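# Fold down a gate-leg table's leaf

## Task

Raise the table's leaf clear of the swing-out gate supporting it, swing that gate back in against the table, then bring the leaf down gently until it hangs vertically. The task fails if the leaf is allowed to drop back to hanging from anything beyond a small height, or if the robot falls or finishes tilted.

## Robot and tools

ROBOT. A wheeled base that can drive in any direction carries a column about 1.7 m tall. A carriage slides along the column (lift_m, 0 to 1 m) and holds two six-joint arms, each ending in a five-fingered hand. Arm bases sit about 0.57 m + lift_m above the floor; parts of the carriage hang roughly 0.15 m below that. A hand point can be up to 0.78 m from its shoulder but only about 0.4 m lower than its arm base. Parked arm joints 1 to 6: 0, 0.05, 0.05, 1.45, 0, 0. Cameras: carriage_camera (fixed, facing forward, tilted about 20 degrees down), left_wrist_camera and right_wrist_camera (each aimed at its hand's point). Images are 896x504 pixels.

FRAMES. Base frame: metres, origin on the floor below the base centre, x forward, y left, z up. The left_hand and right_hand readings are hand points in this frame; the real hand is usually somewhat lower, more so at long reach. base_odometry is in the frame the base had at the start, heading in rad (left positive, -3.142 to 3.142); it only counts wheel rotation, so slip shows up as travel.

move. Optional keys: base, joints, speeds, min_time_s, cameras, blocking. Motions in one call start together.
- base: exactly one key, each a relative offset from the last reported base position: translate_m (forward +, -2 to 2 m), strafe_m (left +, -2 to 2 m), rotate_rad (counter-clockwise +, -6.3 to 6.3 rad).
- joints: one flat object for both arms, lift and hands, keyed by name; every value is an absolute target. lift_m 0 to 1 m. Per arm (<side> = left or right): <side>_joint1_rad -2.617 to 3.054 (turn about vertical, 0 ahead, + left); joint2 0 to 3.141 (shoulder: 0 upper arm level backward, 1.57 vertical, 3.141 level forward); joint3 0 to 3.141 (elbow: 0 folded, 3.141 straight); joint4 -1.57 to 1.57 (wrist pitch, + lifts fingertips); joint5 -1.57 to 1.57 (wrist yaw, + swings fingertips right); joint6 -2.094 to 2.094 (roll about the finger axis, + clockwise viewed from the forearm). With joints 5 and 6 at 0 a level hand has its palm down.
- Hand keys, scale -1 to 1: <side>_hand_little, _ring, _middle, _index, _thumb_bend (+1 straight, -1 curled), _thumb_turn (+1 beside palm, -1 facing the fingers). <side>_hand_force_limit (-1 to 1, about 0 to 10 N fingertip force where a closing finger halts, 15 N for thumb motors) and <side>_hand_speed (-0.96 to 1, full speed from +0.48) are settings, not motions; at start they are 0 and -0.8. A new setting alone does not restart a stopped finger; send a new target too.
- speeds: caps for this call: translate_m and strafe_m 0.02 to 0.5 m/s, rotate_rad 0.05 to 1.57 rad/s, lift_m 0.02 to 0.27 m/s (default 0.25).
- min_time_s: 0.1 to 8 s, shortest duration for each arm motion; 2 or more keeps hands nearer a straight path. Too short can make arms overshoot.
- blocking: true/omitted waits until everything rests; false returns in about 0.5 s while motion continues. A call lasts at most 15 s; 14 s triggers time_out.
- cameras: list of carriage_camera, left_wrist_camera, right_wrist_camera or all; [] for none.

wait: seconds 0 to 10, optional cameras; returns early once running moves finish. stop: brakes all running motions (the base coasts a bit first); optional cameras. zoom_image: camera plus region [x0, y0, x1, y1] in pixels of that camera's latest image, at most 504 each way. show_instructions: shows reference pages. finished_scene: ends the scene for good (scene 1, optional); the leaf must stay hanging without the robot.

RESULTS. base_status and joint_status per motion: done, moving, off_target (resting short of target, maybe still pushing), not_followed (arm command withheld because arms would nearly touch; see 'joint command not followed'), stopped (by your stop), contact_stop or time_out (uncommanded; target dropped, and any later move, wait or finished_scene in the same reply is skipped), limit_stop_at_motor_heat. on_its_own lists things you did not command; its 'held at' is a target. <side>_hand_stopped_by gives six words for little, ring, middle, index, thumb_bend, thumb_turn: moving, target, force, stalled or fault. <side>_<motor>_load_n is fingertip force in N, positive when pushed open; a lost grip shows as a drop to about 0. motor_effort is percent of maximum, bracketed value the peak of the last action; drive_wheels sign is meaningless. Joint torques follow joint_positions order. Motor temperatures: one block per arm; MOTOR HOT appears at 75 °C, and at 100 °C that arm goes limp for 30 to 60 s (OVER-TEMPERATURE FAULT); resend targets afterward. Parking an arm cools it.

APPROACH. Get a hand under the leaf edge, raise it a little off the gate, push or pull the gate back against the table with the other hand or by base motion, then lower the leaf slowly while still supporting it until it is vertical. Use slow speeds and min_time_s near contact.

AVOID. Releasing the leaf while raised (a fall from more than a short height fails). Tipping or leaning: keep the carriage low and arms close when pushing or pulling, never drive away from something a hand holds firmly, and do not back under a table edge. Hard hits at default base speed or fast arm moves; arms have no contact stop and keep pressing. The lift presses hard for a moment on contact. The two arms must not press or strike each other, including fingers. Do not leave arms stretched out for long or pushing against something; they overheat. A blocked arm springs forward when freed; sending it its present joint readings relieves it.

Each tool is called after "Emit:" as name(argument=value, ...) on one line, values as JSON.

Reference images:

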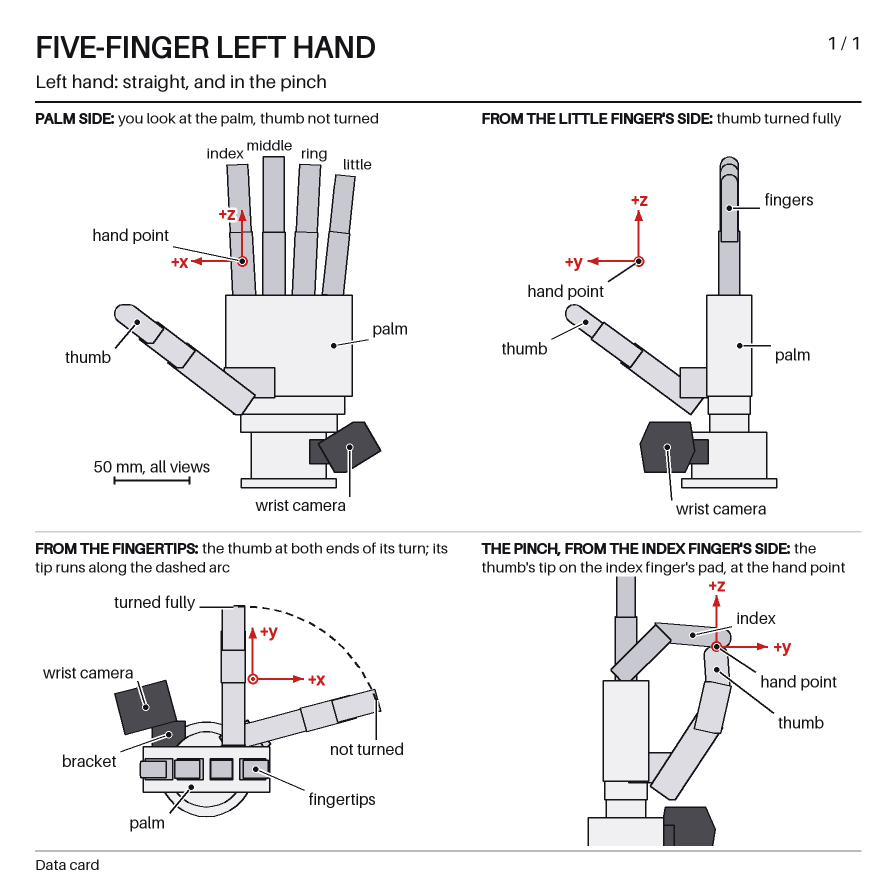

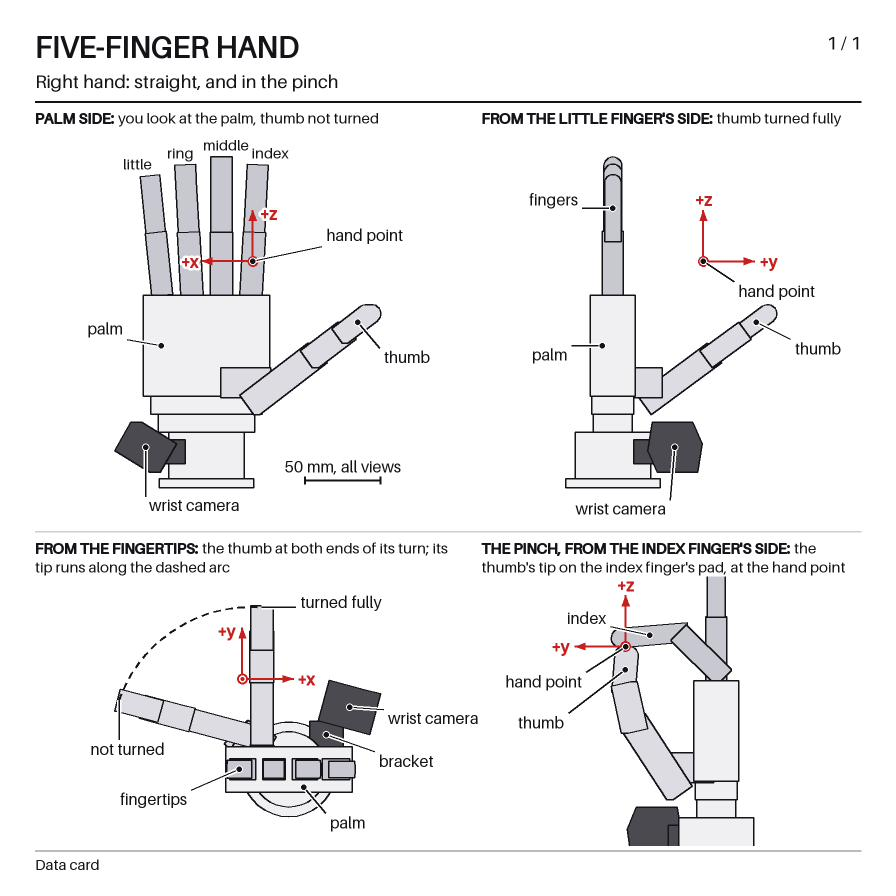

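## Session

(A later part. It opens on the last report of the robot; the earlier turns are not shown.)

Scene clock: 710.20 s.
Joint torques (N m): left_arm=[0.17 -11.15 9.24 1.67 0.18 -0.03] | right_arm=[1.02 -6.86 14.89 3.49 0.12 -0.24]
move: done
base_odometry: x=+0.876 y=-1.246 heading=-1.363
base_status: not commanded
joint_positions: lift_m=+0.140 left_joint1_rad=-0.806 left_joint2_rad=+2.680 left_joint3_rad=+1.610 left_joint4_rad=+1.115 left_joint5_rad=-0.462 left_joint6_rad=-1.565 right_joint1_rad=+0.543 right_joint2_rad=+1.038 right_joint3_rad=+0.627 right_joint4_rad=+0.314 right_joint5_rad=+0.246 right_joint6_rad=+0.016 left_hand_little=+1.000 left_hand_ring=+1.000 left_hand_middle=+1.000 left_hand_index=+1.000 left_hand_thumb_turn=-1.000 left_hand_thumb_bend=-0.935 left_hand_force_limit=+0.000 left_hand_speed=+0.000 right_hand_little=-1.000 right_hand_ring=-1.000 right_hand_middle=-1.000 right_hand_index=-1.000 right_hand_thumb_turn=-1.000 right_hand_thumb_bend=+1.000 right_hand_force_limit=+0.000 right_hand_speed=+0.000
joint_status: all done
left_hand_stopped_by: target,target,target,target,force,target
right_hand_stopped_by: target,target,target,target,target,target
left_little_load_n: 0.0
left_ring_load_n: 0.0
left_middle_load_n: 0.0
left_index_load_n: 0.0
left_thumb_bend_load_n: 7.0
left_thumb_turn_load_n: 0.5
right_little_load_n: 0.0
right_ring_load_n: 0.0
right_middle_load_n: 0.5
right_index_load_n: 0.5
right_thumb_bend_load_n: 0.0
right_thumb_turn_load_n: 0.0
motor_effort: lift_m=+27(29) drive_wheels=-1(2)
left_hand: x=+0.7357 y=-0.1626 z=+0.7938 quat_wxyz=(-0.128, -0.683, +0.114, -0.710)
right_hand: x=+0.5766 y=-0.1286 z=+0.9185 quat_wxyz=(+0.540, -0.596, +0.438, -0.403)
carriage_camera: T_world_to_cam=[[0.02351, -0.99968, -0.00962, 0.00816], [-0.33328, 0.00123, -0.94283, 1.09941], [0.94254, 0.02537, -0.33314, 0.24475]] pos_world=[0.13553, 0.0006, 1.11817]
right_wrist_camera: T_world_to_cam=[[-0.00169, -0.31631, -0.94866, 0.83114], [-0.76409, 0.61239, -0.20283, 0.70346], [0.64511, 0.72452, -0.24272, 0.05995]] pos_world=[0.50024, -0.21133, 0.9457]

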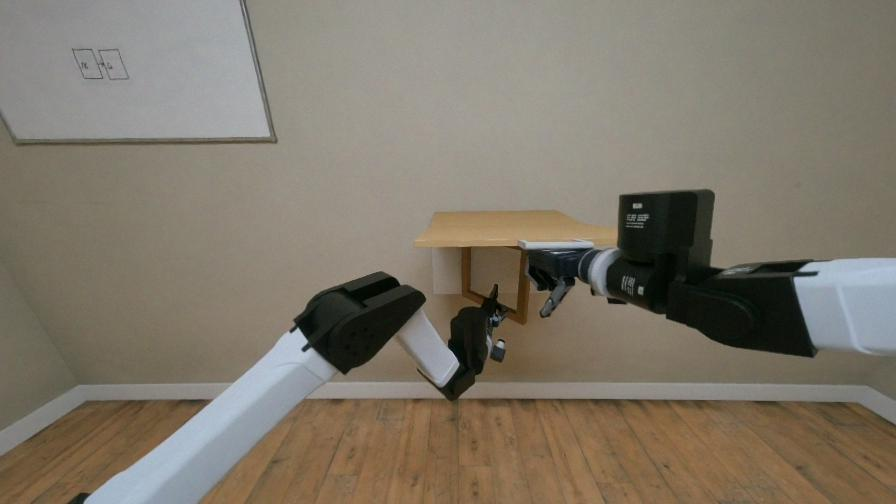

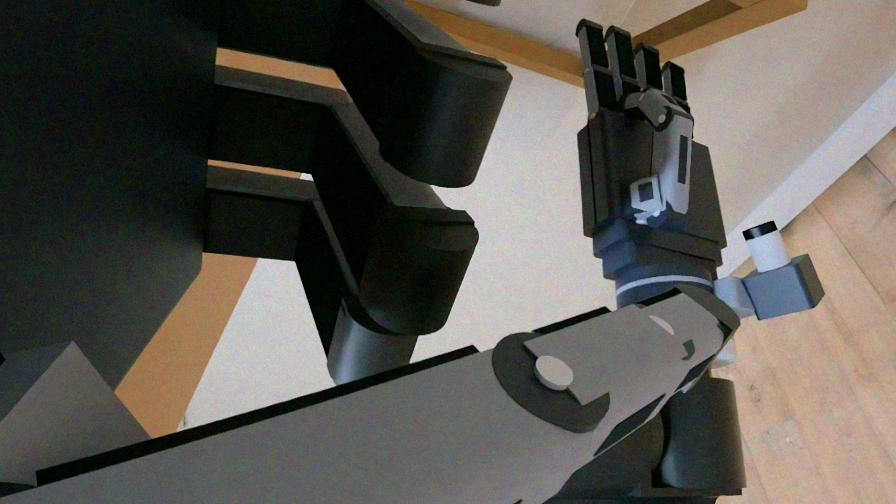

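Emit:
move(joints={"left_joint1_rad": -0.92, "left_joint2_rad": 2.63, "left_joint3_rad": 1.375, "left_joint4_rad": 1.2, "left_joint5_rad": -0.62}, min_time_s=1.5)

Emit:
move(joints={"left_joint1_rad": -0.80, "left_joint2_rad": 2.73, "left_joint3_rad": 1.63, "left_joint4_rad": 1.03, "left_joint5_rad": -0.45}, min_time_s=2, cameras=["carriage_camera", "right_wrist_camera"])

Emit:
zoom_image(camera="carriage_camera", region=[400, 200, 620, 400])

Scene clock: 731.20 s.
Joint torques (N m): left_arm=[-0.87 -15.56 4.96 1.81 -0.11 -0.03] | right_arm=[1.02 -6.75 14.91 3.49 0.11 -0.23]
move: done
base_odometry: x=+0.876 y=-1.246 heading=-1.363
base_status: not commanded
joint_positions: lift_m=+0.140 left_joint1_rad=-0.915 left_joint2_rad=+2.666 left_joint3_rad=+1.385 left_joint4_rad=+1.195 left_joint5_rad=-0.608 left_joint6_rad=-1.565 right_joint1_rad=+0.543 right_joint2_rad=+1.038 right_joint3_rad=+0.627 right_joint4_rad=+0.314 right_joint5_rad=+0.246 right_joint6_rad=+0.016 left_hand_little=+1.000 left_hand_ring=+1.000 left_hand_middle=+1.000 left_hand_index=+1.000 left_hand_thumb_turn=-1.000 left_hand_thumb_bend=-0.935 left_hand_force_limit=+0.000 left_hand_speed=+0.000 right_hand_little=-1.000 right_hand_ring=-1.000 right_hand_middle=-1.000 right_hand_index=-1.000 right_hand_thumb_turn=-1.000 right_hand_thumb_bend=+1.000 right_hand_force_limit=+0.000 right_hand_speed=+0.000
joint_status: all done
left_hand_stopped_by: target,target,target,target,force,target
right_hand_stopped_by: target,target,target,target,target,target
left_little_load_n: 0.0
left_ring_load_n: 0.0
left_middle_load_n: 0.0
left_index_load_n: 0.0
left_thumb_bend_load_n: 7.0
left_thumb_turn_load_n: 1.0
right_little_load_n: 0.0
right_ring_load_n: 0.0
right_middle_load_n: 0.0
right_index_load_n: 0.0
right_thumb_bend_load_n: 0.0
right_thumb_turn_load_n: 0.5
motor_effort: lift_m=+26(27) drive_wheels=-2(2)
left_hand: x=+0.6739 y=-0.1592 z=+0.7302 quat_wxyz=(-0.085, -0.720, +0.131, -0.677)
right_hand: x=+0.5766 y=-0.1286 z=+0.9185 quat_wxyz=(+0.540, -0.596, +0.438, -0.403)
pictures: none

Scene clock: 733.50 s.
Joint torques (N m): left_arm=[0.16 -11.18 9.11 1.69 0.14 -0.02] | right_arm=[1.01 -6.8 14.91 3.48 0.14 -0.24]
move: done
base_odometry: x=+0.876 y=-1.246 heading=-1.363
base_status: not commanded
joint_positions: lift_m=+0.140 left_joint1_rad=-0.806 left_joint2_rad=+2.705 left_joint3_rad=+1.610 left_joint4_rad=+1.046 left_joint5_rad=-0.463 left_joint6_rad=-1.565 right_joint1_rad=+0.543 right_joint2_rad=+1.038 right_joint3_rad=+0.627 right_joint4_rad=+0.314 right_joint5_rad=+0.246 right_joint6_rad=+0.016 left_hand_little=+1.000 left_hand_ring=+1.000 left_hand_middle=+1.000 left_hand_index=+1.000 left_hand_thumb_turn=-1.000 left_hand_thumb_bend=-0.935 left_hand_force_limit=+0.000 left_hand_speed=+0.000 right_hand_little=-1.000 right_hand_ring=-1.000 right_hand_middle=-1.000 right_hand_index=-1.000 right_hand_thumb_turn=-1.000 right_hand_thumb_bend=+1.000 right_hand_force_limit=+0.000 right_hand_speed=+0.000
joint_status: all done
left_hand_stopped_by: target,target,target,target,force,target
right_hand_stopped_by: target,target,target,target,target,target
left_little_load_n: 0.0
left_ring_load_n: 0.0
left_middle_load_n: 0.0
left_index_load_n: 0.0
left_thumb_bend_load_n: 7.0
left_thumb_turn_load_n: 0.5
right_little_load_n: 0.0
right_ring_load_n: 0.0
right_middle_load_n: 0.0
right_index_load_n: 0.0
right_thumb_bend_load_n: 0.0
right_thumb_turn_load_n: -0.5
motor_effort: lift_m=+23(28) drive_wheels=-1(2)
left_hand: x=+0.7364 y=-0.1632 z=+0.7577 quat_wxyz=(-0.108, -0.710, +0.133, -0.683)
right_hand: x=+0.5766 y=-0.1286 z=+0.9185 quat_wxyz=(+0.540, -0.596, +0.438, -0.403)
carriage_camera: T_world_to_cam=[[0.02351, -0.99968, -0.00962, 0.00816], [-0.33328, 0.00123, -0.94283, 1.09941], [0.94254, 0.02537, -0.33314, 0.24475]] pos_world=[0.13553, 0.0006, 1.11817]
right_wrist_camera: T_world_to_cam=[[-0.00169, -0.31631, -0.94866, 0.83114], [-0.76409, 0.61239, -0.20283, 0.70346], [0.64511, 0.72452, -0.24272, 0.05995]] pos_world=[0.50024, -0.21133, 0.9457]

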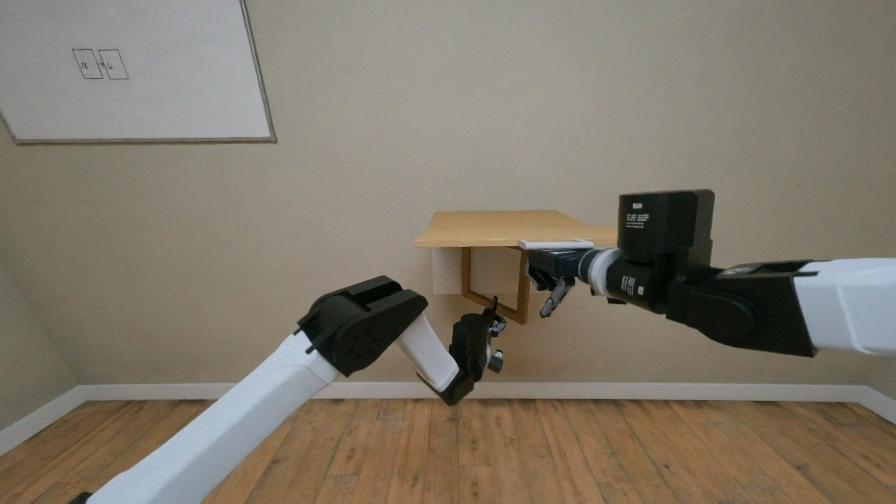

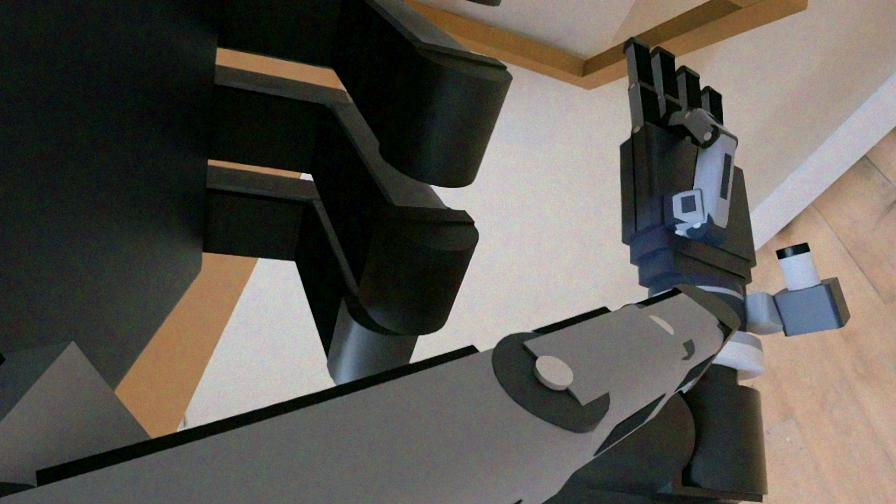

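Scaled by 2.291.

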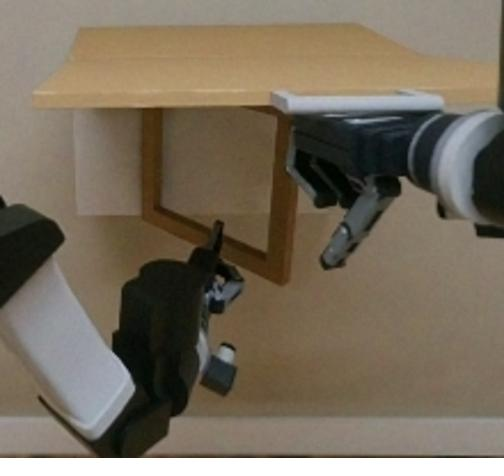

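Emit:
move(joints={"left_joint1_rad": -0.74, "left_joint2_rad": 2.785, "left_joint3_rad": 1.77, "left_joint4_rad": 0.93, "left_joint5_rad": -0.36}, min_time_s=1.5)

Emit:
move(joints={"left_joint1_rad": -0.69, "left_joint2_rad": 2.84, "left_joint3_rad": 1.92, "left_joint4_rad": 0.82, "left_joint5_rad": -0.29}, min_time_s=1.5, cameras=["carriage_camera", "right_wrist_camera"])

Emit:
zoom_image(camera="carriage_camera", region=[400, 200, 620, 400])

Scene clock: 742.50 s.
Joint torques (N m): left_arm=[0.58 -11.41 10.11 1.59 0.23 -0.02] | right_arm=[0.99 -6.8 14.9 3.48 0.11 -0.24]
move: done
base_odometry: x=+0.876 y=-1.246 heading=-1.363
base_status: not commanded
joint_positions: lift_m=+0.140 left_joint1_rad=-0.750 left_joint2_rad=+2.757 left_joint3_rad=+1.745 left_joint4_rad=+0.957 left_joint5_rad=-0.383 left_joint6_rad=-1.565 right_joint1_rad=+0.543 right_joint2_rad=+1.038 right_joint3_rad=+0.627 right_joint4_rad=+0.314 right_joint5_rad=+0.246 right_joint6_rad=+0.016 left_hand_little=+1.000 left_hand_ring=+1.000 left_hand_middle=+1.000 left_hand_index=+1.000 left_hand_thumb_turn=-1.000 left_hand_thumb_bend=-0.935 left_hand_force_limit=+0.000 left_hand_speed=+0.000 right_hand_little=-1.000 right_hand_ring=-1.000 right_hand_middle=-1.000 right_hand_index=-1.000 right_hand_thumb_turn=-1.000 right_hand_thumb_bend=+1.000 right_hand_force_limit=+0.000 right_hand_speed=+0.000
joint_status: all done
left_hand_stopped_by: target,target,target,target,force,target
right_hand_stopped_by: target,target,target,target,target,target
left_little_load_n: 0.0
left_ring_load_n: 0.0
left_middle_load_n: 0.0
left_index_load_n: 0.0
left_thumb_bend_load_n: 7.5
left_thumb_turn_load_n: 1.0
right_little_load_n: 0.0
right_ring_load_n: 0.0
right_middle_load_n: 0.0
right_index_load_n: 0.0
right_thumb_bend_load_n: 0.0
right_thumb_turn_load_n: 0.0
motor_effort: lift_m=+23(28) drive_wheels=-2(2)
left_hand: x=+0.7681 y=-0.1613 z=+0.7574 quat_wxyz=(-0.117, -0.711, +0.142, -0.679)
right_hand: x=+0.5766 y=-0.1286 z=+0.9185 quat_wxyz=(+0.540, -0.596, +0.438, -0.403)
pictures: none

Scene clock: 744.30 s.
Joint torques (N m): left_arm=[1.47 -11.79 10.55 1.6 -0.05 -0.02] | right_arm=[0.99 -6.75 14.91 3.49 0.11 -0.24]
move: off_target
base_odometry: x=+0.876 y=-1.246 heading=-1.363
base_status: not commanded
joint_positions: lift_m=+0.140 left_joint1_rad=-0.710 left_joint2_rad=+2.811 left_joint3_rad=+1.895 left_joint4_rad=+0.849 left_joint5_rad=-0.284 left_joint6_rad=-1.565 right_joint1_rad=+0.543 right_joint2_rad=+1.038 right_joint3_rad=+0.627 right_joint4_rad=+0.314 right_joint5_rad=+0.246 right_joint6_rad=+0.016 left_hand_little=+1.000 left_hand_ring=+1.000 left_hand_middle=+1.000 left_hand_index=+1.000 left_hand_thumb_turn=-1.000 left_hand_thumb_bend=-0.935 left_hand_force_limit=+0.000 left_hand_speed=+0.000 right_hand_little=-1.000 right_hand_ring=-1.000 right_hand_middle=-1.000 right_hand_index=-1.000 right_hand_thumb_turn=-1.000 right_hand_thumb_bend=+1.000 right_hand_force_limit=+0.000 right_hand_speed=+0.000
joint_status: left_joint1_rad off_target (ended at -0.710, target -0.690); the others done
left_hand_stopped_by: target,target,target,target,force,target
right_hand_stopped_by: target,target,target,target,target,target
left_little_load_n: 0.0
left_ring_load_n: -0.5
left_middle_load_n: 0.0
left_index_load_n: 0.0
left_thumb_bend_load_n: 7.0
left_thumb_turn_load_n: 1.0
right_little_load_n: 0.0
right_ring_load_n: 0.0
right_middle_load_n: 0.0
right_index_load_n: 0.0
right_thumb_bend_load_n: 0.0
right_thumb_turn_load_n: 0.0
motor_effort: lift_m=+26(27) drive_wheels=+0(2)
left_hand: x=+0.7904 y=-0.1689 z=+0.7595 quat_wxyz=(-0.136, -0.711, +0.163, -0.671)
right_hand: x=+0.5766 y=-0.1286 z=+0.9185 quat_wxyz=(+0.540, -0.596, +0.438, -0.403)
carriage_camera: T_world_to_cam=[[0.02351, -0.99968, -0.00962, 0.00816], [-0.33328, 0.00123, -0.94283, 1.09941], [0.94254, 0.02537, -0.33314, 0.24475]] pos_world=[0.13553, 0.0006, 1.11817]
right_wrist_camera: T_world_to_cam=[[-0.00169, -0.31631, -0.94866, 0.83114], [-0.76409, 0.61239, -0.20283, 0.70346], [0.64511, 0.72452, -0.24272, 0.05995]] pos_world=[0.50024, -0.21133, 0.9457]

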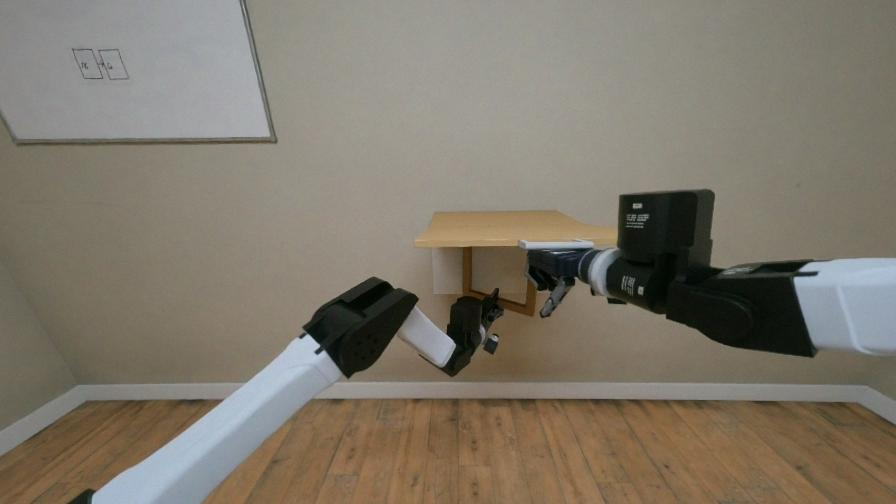

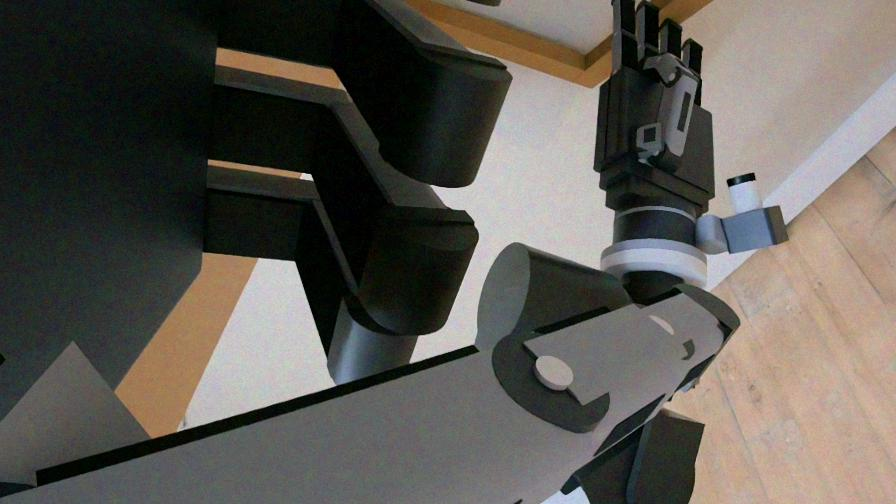

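Scaled by 2.291.

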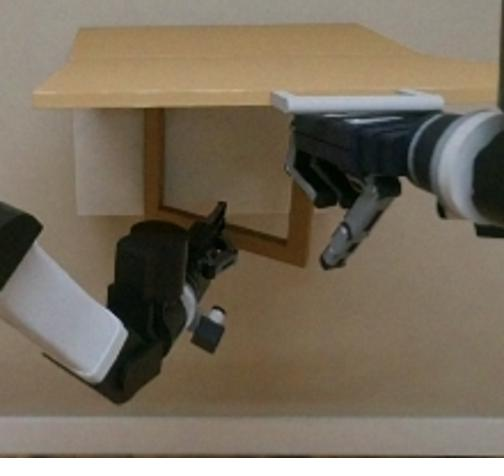

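Emit:
move(joints={"left_joint1_rad": -0.67, "left_joint2_rad": 2.925, "left_joint3_rad": 2.12, "left_joint4_rad": 0.75, "left_joint5_rad": -0.25}, min_time_s=2, cameras=["carriage_camera", "right_wrist_camera"])

Emit:
zoom_image(camera="carriage_camera", region=[400, 200, 620, 400])

Scene clock: 756.20 s.
Joint torques (N m): left_arm=[1.66 -12.77 11.58 1.84 -0.12 -0.02] | right_arm=[0.99 -6.8 14.84 3.49 0.11 -0.25]
move: off_target
base_odometry: x=+0.876 y=-1.246 heading=-1.363
base_status: not commanded
joint_positions: lift_m=+0.140 left_joint1_rad=-0.692 left_joint2_rad=+2.900 left_joint3_rad=+2.089 left_joint4_rad=+0.756 left_joint5_rad=-0.236 left_joint6_rad=-1.565 right_joint1_rad=+0.543 right_joint2_rad=+1.038 right_joint3_rad=+0.627 right_joint4_rad=+0.314 right_joint5_rad=+0.246 right_joint6_rad=+0.016 left_hand_little=+1.000 left_hand_ring=+1.000 left_hand_middle=+1.000 left_hand_index=+1.000 left_hand_thumb_turn=-1.000 left_hand_thumb_bend=-0.935 left_hand_force_limit=+0.000 left_hand_speed=+0.000 right_hand_little=-1.000 right_hand_ring=-1.000 right_hand_middle=-1.000 right_hand_index=-1.000 right_hand_thumb_turn=-1.000 right_hand_thumb_bend=+1.000 right_hand_force_limit=+0.000 right_hand_speed=+0.000
joint_status: left_joint1_rad off_target (ended at -0.692, target -0.670); the others done
left_hand_stopped_by: target,target,target,target,force,target
right_hand_stopped_by: target,target,target,target,target,target
left_little_load_n: 0.0
left_ring_load_n: -1.5
left_middle_load_n: 0.0
left_index_load_n: 0.0
left_thumb_bend_load_n: 7.5
left_thumb_turn_load_n: 0.5
right_little_load_n: 0.0
right_ring_load_n: 0.0
right_middle_load_n: 0.0
right_index_load_n: 0.0
right_thumb_bend_load_n: 0.0
right_thumb_turn_load_n: 0.0
motor_effort: lift_m=+23(28) drive_wheels=+2(3)
left_hand: x=+0.8094 y=-0.1799 z=+0.7613 quat_wxyz=(-0.149, -0.705, +0.171, -0.671)
right_hand: x=+0.5766 y=-0.1286 z=+0.9185 quat_wxyz=(+0.540, -0.596, +0.438, -0.403)
carriage_camera: T_world_to_cam=[[0.02351, -0.99968, -0.00962, 0.00816], [-0.33328, 0.00123, -0.94283, 1.09941], [0.94254, 0.02537, -0.33314, 0.24475]] pos_world=[0.13553, 0.0006, 1.11817]
right_wrist_camera: T_world_to_cam=[[-0.00169, -0.31631, -0.94866, 0.83114], [-0.76409, 0.61239, -0.20283, 0.70346], [0.64511, 0.72452, -0.24272, 0.05995]] pos_world=[0.50024, -0.21133, 0.9457]

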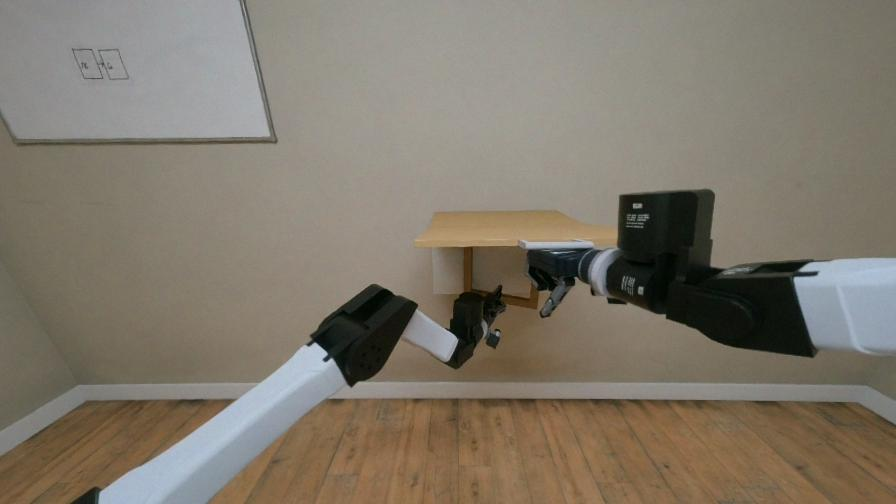

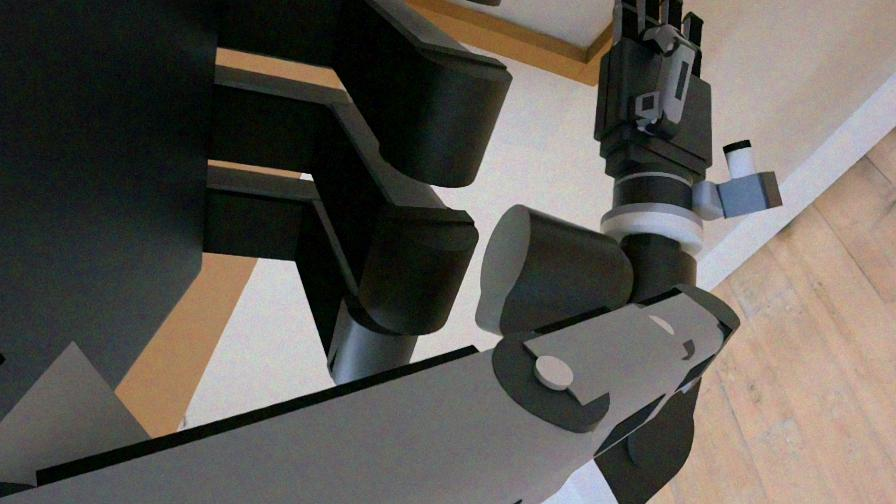

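Scaled by 2.291.

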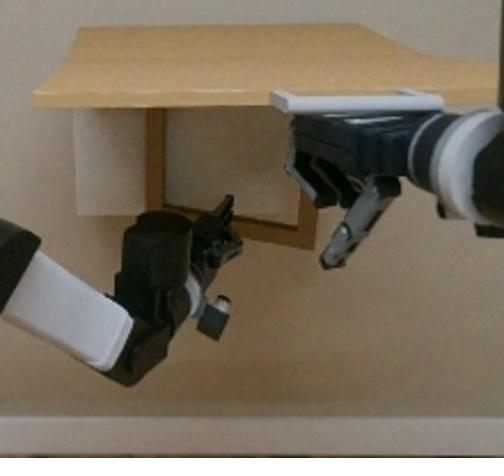

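Emit:
move(joints={"left_joint1_rad": -0.60, "left_joint2_rad": 2.89, "left_joint3_rad": 2.07, "left_joint4_rad": 0.77, "left_joint5_rad": -0.21}, min_time_s=2, cameras=["carriage_camera", "right_wrist_camera"])

Emit:
zoom_image(camera="carriage_camera", region=[400, 200, 620, 400])

Scene clock: 772.33 s.
Joint torques (N m): left_arm=[2.91 -15.77 7.65 1.88 -0.48 -0.02] | right_arm=[1.01 -6.83 14.9 3.47 0.12 -0.25]
Motor temperatures (°C): left_arm=[21 47 37 40 20 17] | right_arm=[19 30 41 41 17 18]
move: off_target
base_odometry: x=+0.876 y=-1.246 heading=-1.363
base_status: not commanded
joint_positions: lift_m=+0.140 left_joint1_rad=-0.636 left_joint2_rad=+2.900 left_joint3_rad=+2.078 left_joint4_rad=+0.773 left_joint5_rad=-0.160 left_joint6_rad=-1.565 right_joint1_rad=+0.543 right_joint2_rad=+1.038 right_joint3_rad=+0.627 right_joint4_rad=+0.314 right_joint5_rad=+0.246 right_joint6_rad=+0.016 left_hand_little=+1.000 left_hand_ring=+1.000 left_hand_middle=+1.000 left_hand_index=+1.000 left_hand_thumb_turn=-1.000 left_hand_thumb_bend=-0.935 left_hand_force_limit=+0.000 left_hand_speed=+0.000 right_hand_little=-1.000 right_hand_ring=-1.000 right_hand_middle=-1.000 right_hand_index=-1.000 right_hand_thumb_turn=-1.000 right_hand_thumb_bend=+1.000 right_hand_force_limit=+0.000 right_hand_speed=+0.000
joint_status: left_joint1_rad off_target (ended at -0.636, target -0.600); left_joint5_rad off_target (ended at -0.159, target -0.210); the others done
left_hand_stopped_by: target,target,target,target,force,target
right_hand_stopped_by: target,target,target,target,target,target
left_little_load_n: 0.0
left_ring_load_n: -2.5
left_middle_load_n: -0.5
left_index_load_n: 0.0
left_thumb_bend_load_n: 7.5
left_thumb_turn_load_n: 1.0
right_little_load_n: 0.0
right_ring_load_n: 0.0
right_middle_load_n: 0.0
right_index_load_n: 0.5
right_thumb_bend_load_n: 0.0
right_thumb_turn_load_n: 0.0
motor_effort: lift_m=+21(28) drive_wheels=+2(3)
left_hand: x=+0.8252 y=-0.1566 z=+0.7608 quat_wxyz=(-0.158, -0.702, +0.176, -0.671)
right_hand: x=+0.5766 y=-0.1286 z=+0.9185 quat_wxyz=(+0.540, -0.596, +0.438, -0.403)
carriage_camera: T_world_to_cam=[[0.02351, -0.99968, -0.00962, 0.00816], [-0.33328, 0.00123, -0.94283, 1.09941], [0.94254, 0.02537, -0.33314, 0.24475]] pos_world=[0.13553, 0.0006, 1.11817]
right_wrist_camera: T_world_to_cam=[[-0.00169, -0.31631, -0.94866, 0.83114], [-0.76409, 0.61239, -0.20283, 0.70346], [0.64511, 0.72452, -0.24272, 0.05995]] pos_world=[0.50024, -0.21133, 0.9457]

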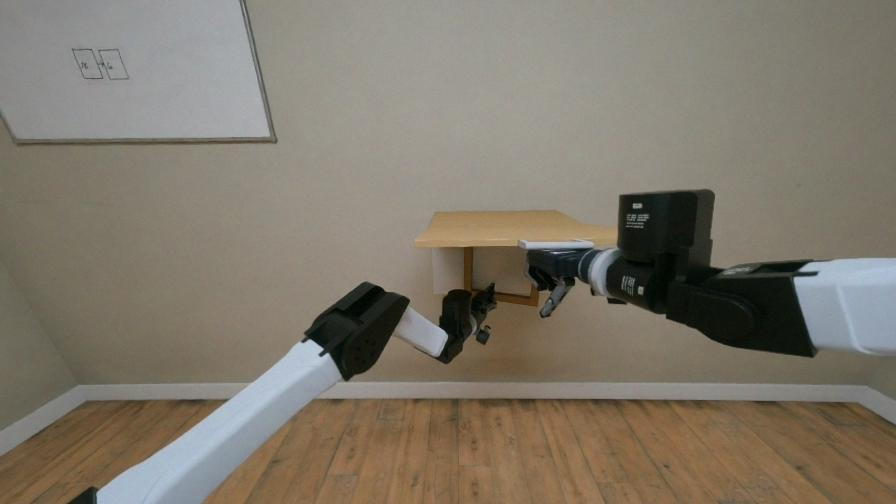

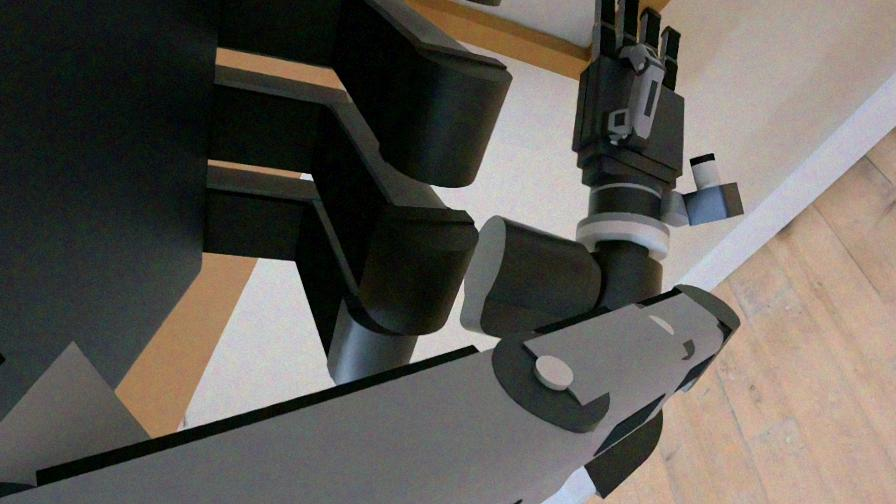

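Scaled by 2.291.

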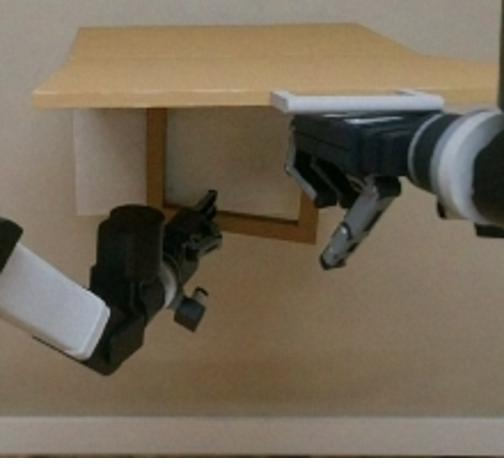

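Emit:
move(joints={"left_joint1_rad": -0.81, "left_joint2_rad": 2.735, "left_joint3_rad": 1.79, "left_joint4_rad": 0.91, "left_joint5_rad": -0.36}, min_time_s=1.5)

Emit:
move(base={"translate_m": 0.05}, joints={"right_joint2_rad": 0.765, "right_joint3_rad": 0.64, "right_joint4_rad": 0.28}, speeds={"translate_m": 0.05}, min_time_s=1.5, cameras=["all"])

Emit:
zoom_image(camera="carriage_camera", region=[400, 200, 660, 400])

Scene clock: 805.23 s.
Joint torques (N m): left_arm=[-0.87 -17.68 6.69 1.91 -0.1 -0.03] | right_arm=[1.01 -6.75 14.87 3.48 0.11 -0.24]
Motor temperatures (°C): left_arm=[21 57 35 39 20 17] | right_arm=[19 30 42 42 17 18]
move: done
base_odometry: x=+0.876 y=-1.246 heading=-1.363
base_status: not commanded
joint_positions: lift_m=+0.140 left_joint1_rad=-0.805 left_joint2_rad=+2.776 left_joint3_rad=+1.801 left_joint4_rad=+0.906 left_joint5_rad=-0.347 left_joint6_rad=-1.565 right_joint1_rad=+0.543 right_joint2_rad=+1.037 right_joint3_rad=+0.627 right_joint4_rad=+0.314 right_joint5_rad=+0.246 right_joint6_rad=+0.016 left_hand_little=+1.000 left_hand_ring=+1.000 left_hand_middle=+1.000 left_hand_index=+1.000 left_hand_thumb_turn=-1.000 left_hand_thumb_bend=-0.935 left_hand_force_limit=+0.000 left_hand_speed=+0.000 right_hand_little=-1.000 right_hand_ring=-1.000 right_hand_middle=-1.000 right_hand_index=-1.000 right_hand_thumb_turn=-1.000 right_hand_thumb_bend=+1.000 right_hand_force_limit=+0.000 right_hand_speed=+0.000
joint_status: all done
left_hand_stopped_by: target,target,target,target,force,target
right_hand_stopped_by: target,target,target,target,target,target
left_little_load_n: 0.0
left_ring_load_n: 0.0
left_middle_load_n: 0.0
left_index_load_n: 0.0
left_thumb_bend_load_n: 7.0
left_thumb_turn_load_n: 1.0
right_little_load_n: 0.0
right_ring_load_n: 0.0
right_middle_load_n: 0.0
right_index_load_n: 0.0
right_thumb_bend_load_n: 0.0
right_thumb_turn_load_n: 0.0
motor_effort: lift_m=+24(28) drive_wheels=+2(3)
left_hand: x=+0.7420 y=-0.2015 z=+0.7557 quat_wxyz=(-0.145, -0.708, +0.176, -0.668)
right_hand: x=+0.5765 y=-0.1286 z=+0.9187 quat_wxyz=(+0.540, -0.596, +0.438, -0.403)
pictures: none

Scene clock: 807.03 s.
Joint torques (N m): left_arm=[-0.7 -17.72 6.71 1.86 -0.09 -0.02] | right_arm=[0.24 -6.65 11.81 4.51 0.44 -0.47]
Motor temperatures (°C): left_arm=[21 58 35 39 20 17] | right_arm=[19 30 42 43 17 18]
move: off_target
base_odometry: x=+0.887 y=-1.295 heading=-1.363
base_status: done
joint_positions: lift_m=+0.140 left_joint1_rad=-0.806 left_joint2_rad=+2.775 left_joint3_rad=+1.801 left_joint4_rad=+0.910 left_joint5_rad=-0.351 left_joint6_rad=-1.565 right_joint1_rad=+0.553 right_joint2_rad=+0.826 right_joint3_rad=+0.600 right_joint4_rad=+0.089 right_joint5_rad=+0.218 right_joint6_rad=+0.036 left_hand_little=+1.000 left_hand_ring=+1.000 left_hand_middle=+1.000 left_hand_index=+1.000 left_hand_thumb_turn=-1.000 left_hand_thumb_bend=-0.935 left_hand_force_limit=+0.000 left_hand_speed=+0.000 right_hand_little=-1.000 right_hand_ring=-1.000 right_hand_middle=-1.000 right_hand_index=-1.000 right_hand_thumb_turn=-1.000 right_hand_thumb_bend=+1.000 right_hand_force_limit=+0.000 right_hand_speed=+0.000
joint_status: right_joint4_rad off_target (ended at +0.089, target +0.280); the others done
left_hand_stopped_by: target,target,target,target,force,target
right_hand_stopped_by: target,target,target,target,target,target
left_little_load_n: 0.0
left_ring_load_n: 0.0
left_middle_load_n: 0.0
left_index_load_n: 0.0
left_thumb_bend_load_n: 7.0
left_thumb_turn_load_n: 0.5
right_little_load_n: -0.5
right_ring_load_n: 0.0
right_middle_load_n: 0.0
right_index_load_n: 0.0
right_thumb_bend_load_n: 0.0
right_thumb_turn_load_n: 0.0
motor_effort: lift_m=+24(28) drive_wheels=-2(8)
left_hand: x=+0.7417 y=-0.2018 z=+0.7574 quat_wxyz=(-0.145, -0.707, +0.174, -0.670)
right_hand: x=+0.5337 y=-0.1427 z=+0.9216 quat_wxyz=(+0.537, -0.612, +0.439, -0.380)
pictures: carriage_camera, left_wrist_camera, right_wrist_camera
carriage_camera: T_world_to_cam=[[0.02351, -0.99968, -0.00962, 0.00816], [-0.33328, 0.00123, -0.94283, 1.09941], [0.94254, 0.02537, -0.33314, 0.24475]] pos_world=[0.13553, 0.0006, 1.11817]
left_wrist_camera: T_world_to_cam=[[0.42424, 0.86309, 0.27405, -0.3481], [-0.47783, -0.04372, 0.87736, -0.31282], [0.76922, -0.50316, 0.39386, -0.85497]] pos_world=[0.65587, -0.14343, 0.7066]
right_wrist_camera: T_world_to_cam=[[-0.03076, -0.31644, -0.94811, 0.84457], [-0.79288, 0.58529, -0.16962, 0.66088], [0.6086, 0.74652, -0.26891, 0.14539]] pos_world=[0.4615, -0.22809, 0.95195]

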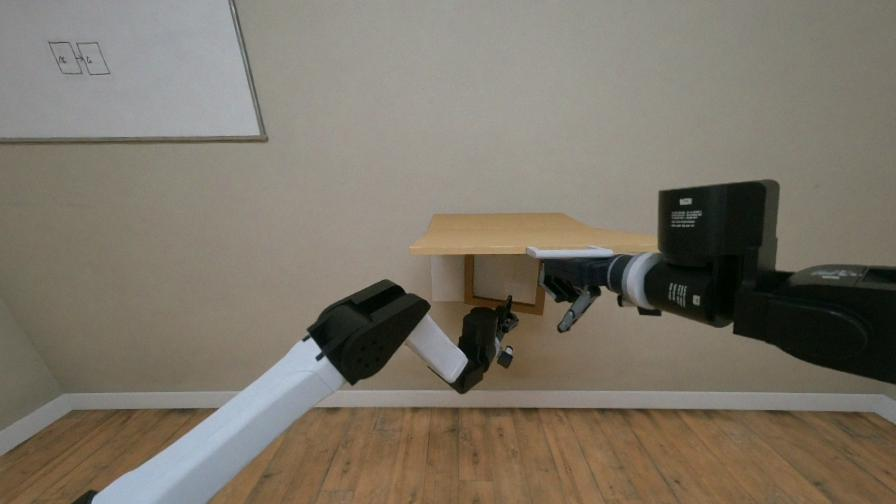

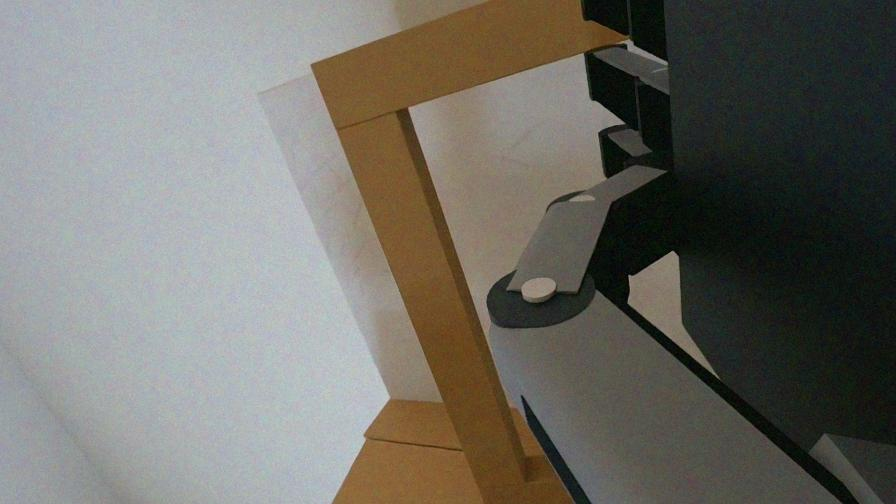

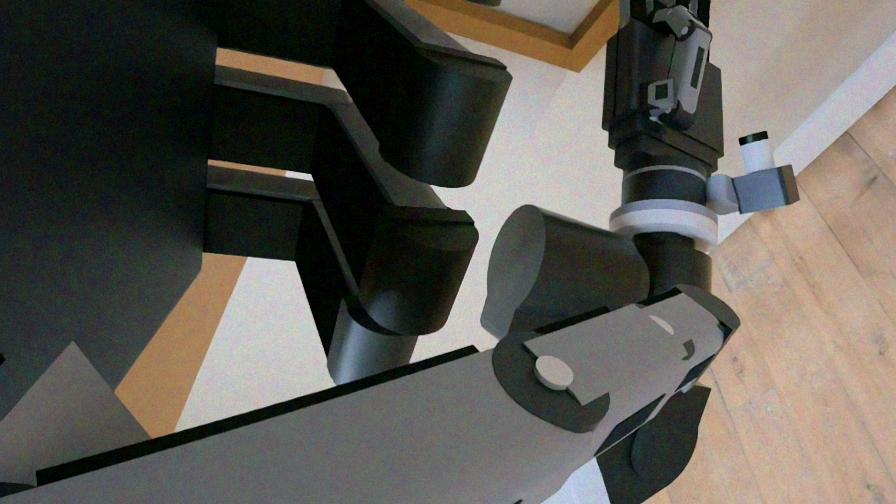

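Scaled by 1.938.

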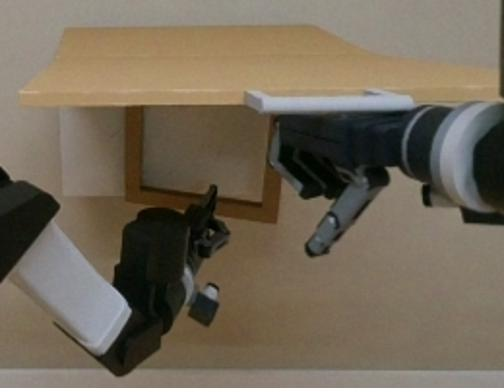

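Emit:
move(joints={"left_joint1_rad": -0.73, "left_joint2_rad": 2.945, "left_joint3_rad": 2.19, "left_joint4_rad": 0.70, "left_joint5_rad": -0.29}, min_time_s=2, cameras=["carriage_camera"])

Emit:
zoom_image(camera="carriage_camera", region=[400, 200, 660, 400])

Scene clock: 817.27 s.
Joint torques (N m): left_arm=[1.46 -12.08 10.56 1.48 -0.05 -0.02] | right_arm=[0.28 -6.64 11.79 4.51 0.44 -0.47]
Motor temperatures (°C): left_arm=[21 57 35 39 20 17] | right_arm=[18 30 41 45 17 18]
move: off_target
base_odometry: x=+0.887 y=-1.295 heading=-1.363
base_status: not commanded
joint_positions: lift_m=+0.140 left_joint1_rad=-0.750 left_joint2_rad=+2.910 left_joint3_rad=+2.172 left_joint4_rad=+0.744 left_joint5_rad=-0.282 left_joint6_rad=-1.565 right_joint1_rad=+0.553 right_joint2_rad=+0.826 right_joint3_rad=+0.600 right_joint4_rad=+0.089 right_joint5_rad=+0.218 right_joint6_rad=+0.036 left_hand_little=+1.000 left_hand_ring=+1.000 left_hand_middle=+1.000 left_hand_index=+1.000 left_hand_thumb_turn=-1.000 left_hand_thumb_bend=-0.935 left_hand_force_limit=+0.000 left_hand_speed=+0.000 right_hand_little=-1.000 right_hand_ring=-1.000 right_hand_middle=-1.000 right_hand_index=-1.000 right_hand_thumb_turn=-1.000 right_hand_thumb_bend=+1.000 right_hand_force_limit=+0.000 right_hand_speed=+0.000
joint_status: left_joint4_rad off_target (ended at +0.744, target +0.700); the others done
left_hand_stopped_by: target,target,target,target,force,target
right_hand_stopped_by: target,target,target,target,target,target
left_little_load_n: -1.0
left_ring_load_n: 0.0
left_middle_load_n: 0.0
left_index_load_n: 0.0
left_thumb_bend_load_n: 7.0
left_thumb_turn_load_n: 1.0
right_little_load_n: 0.0
right_ring_load_n: 0.0
right_middle_load_n: 0.0
right_index_load_n: 0.5
right_thumb_bend_load_n: 0.0
right_thumb_turn_load_n: 0.0
motor_effort: lift_m=+23(28) drive_wheels=-2(2)
left_hand: x=+0.7929 y=-0.2115 z=+0.7918 quat_wxyz=(-0.163, -0.686, +0.165, -0.690)
right_hand: x=+0.5337 y=-0.1427 z=+0.9215 quat_wxyz=(+0.537, -0.612, +0.439, -0.380)
carriage_camera: T_world_to_cam=[[0.02351, -0.99968, -0.00962, 0.00816], [-0.33328, 0.00123, -0.94283, 1.09941], [0.94254, 0.02537, -0.33314, 0.24475]] pos_world=[0.13553, 0.0006, 1.11817]

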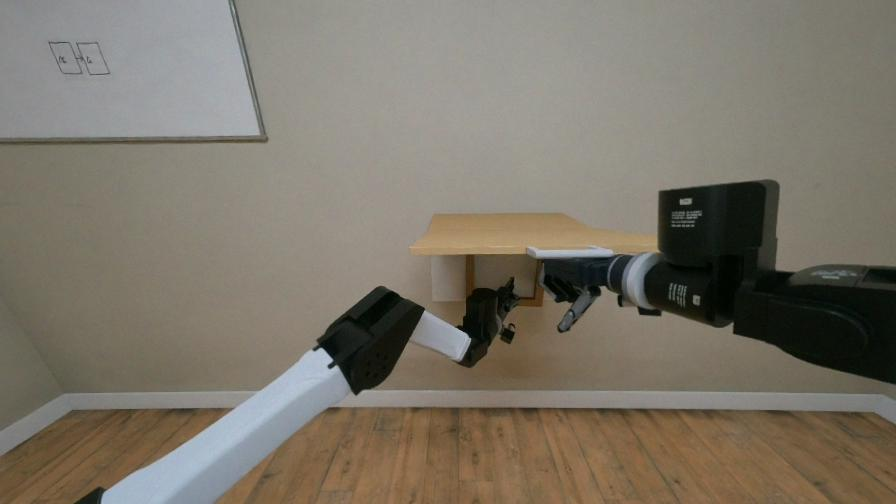

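Scaled by 1.938.

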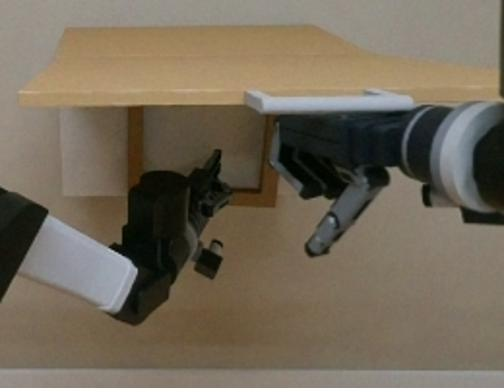

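Emit:
move(joints={"left_joint1_rad": -0.70, "left_joint2_rad": 2.99, "left_joint3_rad": 2.26, "left_joint4_rad": 0.62, "left_joint5_rad": -0.27}, min_time_s=1.5, cameras=["carriage_camera", "right_wrist_camera"])

Emit:
zoom_image(camera="carriage_camera", region=[400, 200, 660, 400])

Scene clock: 829.27 s.
Joint torques (N m): left_arm=[2.15 -11.73 10.17 1.29 -0.25 0] | right_arm=[0.24 -6.54 11.77 4.51 0.44 -0.46]
move: off_target
base_odometry: x=+0.887 y=-1.295 heading=-1.363
base_status: not commanded
joint_positions: lift_m=+0.140 left_joint1_rad=-0.727 left_joint2_rad=+2.950 left_joint3_rad=+2.247 left_joint4_rad=+0.681 left_joint5_rad=-0.242 left_joint6_rad=-1.567 right_joint1_rad=+0.553 right_joint2_rad=+0.826 right_joint3_rad=+0.600 right_joint4_rad=+0.089 right_joint5_rad=+0.218 right_joint6_rad=+0.036 left_hand_little=+1.000 left_hand_ring=+1.000 left_hand_middle=+1.000 left_hand_index=+1.000 left_hand_thumb_turn=-1.000 left_hand_thumb_bend=-0.935 left_hand_force_limit=+0.000 left_hand_speed=+0.000 right_hand_little=-1.000 right_hand_ring=-1.000 right_hand_middle=-1.000 right_hand_index=-1.000 right_hand_thumb_turn=-1.000 right_hand_thumb_bend=+1.000 right_hand_force_limit=+0.000 right_hand_speed=+0.000
joint_status: left_joint1_rad off_target (ended at -0.728, target -0.700); left_joint4_rad off_target (ended at +0.681, target +0.620); the others done
left_hand_stopped_by: target,target,target,target,force,target
right_hand_stopped_by: target,target,target,target,target,target
left_little_load_n: -2.5
left_ring_load_n: 0.0
left_middle_load_n: 0.0
left_index_load_n: 0.0
left_thumb_bend_load_n: 7.0
left_thumb_turn_load_n: 1.0
right_little_load_n: 0.0
right_ring_load_n: 0.0
right_middle_load_n: 0.0
right_index_load_n: 0.0
right_thumb_bend_load_n: 0.0
right_thumb_turn_load_n: 0.0
motor_effort: lift_m=+25(28) drive_wheels=-2(2)
left_hand: x=+0.8042 y=-0.2094 z=+0.7820 quat_wxyz=(-0.165, -0.693, +0.175, -0.680)
right_hand: x=+0.5337 y=-0.1427 z=+0.9215 quat_wxyz=(+0.537, -0.612, +0.439, -0.380)
carriage_camera: T_world_to_cam=[[0.02351, -0.99968, -0.00962, 0.00816], [-0.33328, 0.00123, -0.94283, 1.09941], [0.94254, 0.02537, -0.33314, 0.24475]] pos_world=[0.13553, 0.0006, 1.11817]
right_wrist_camera: T_world_to_cam=[[-0.03121, -0.31634, -0.94813, 0.84472], [-0.79294, 0.58534, -0.1692, 0.66042], [0.6085, 0.74653, -0.2691, 0.14566]] pos_world=[0.4614, -0.22809, 0.95185]

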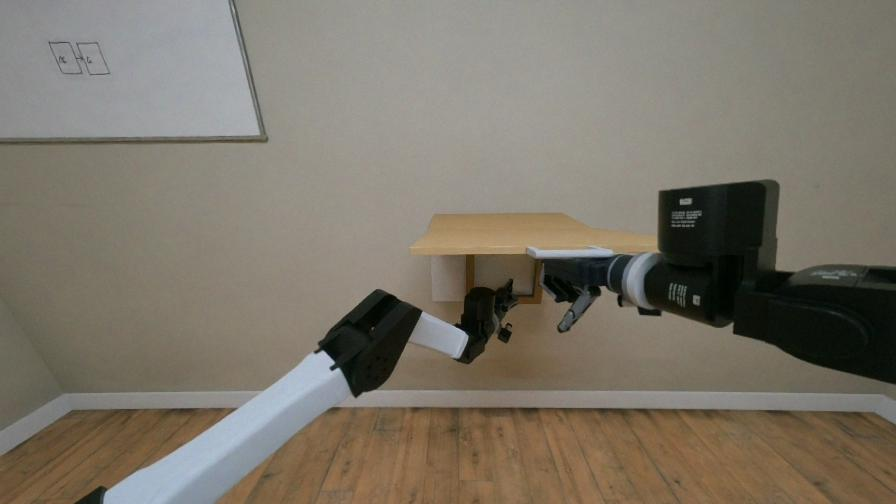

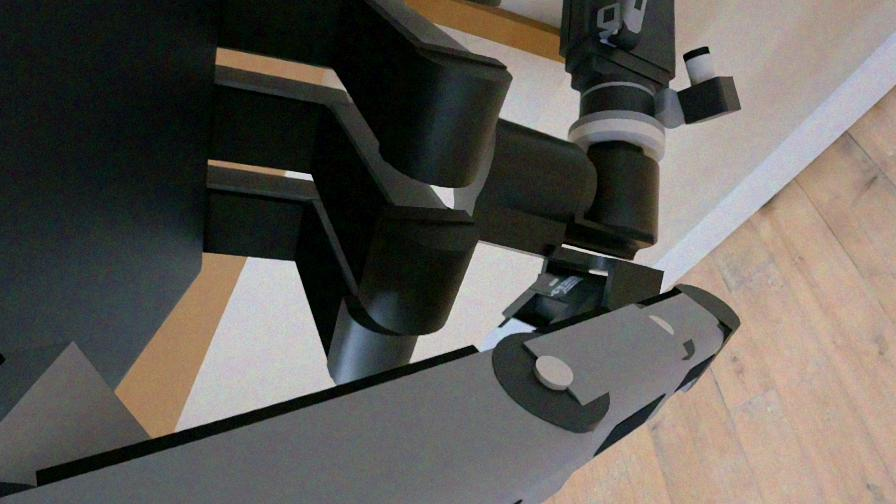

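Scaled by 1.938.

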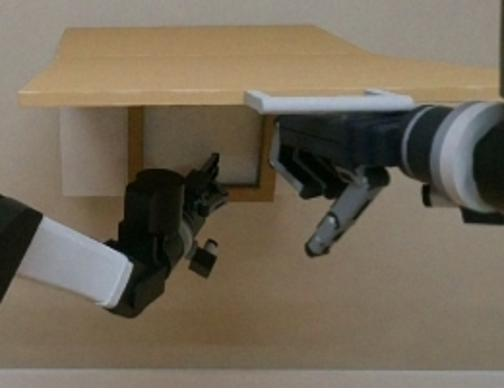

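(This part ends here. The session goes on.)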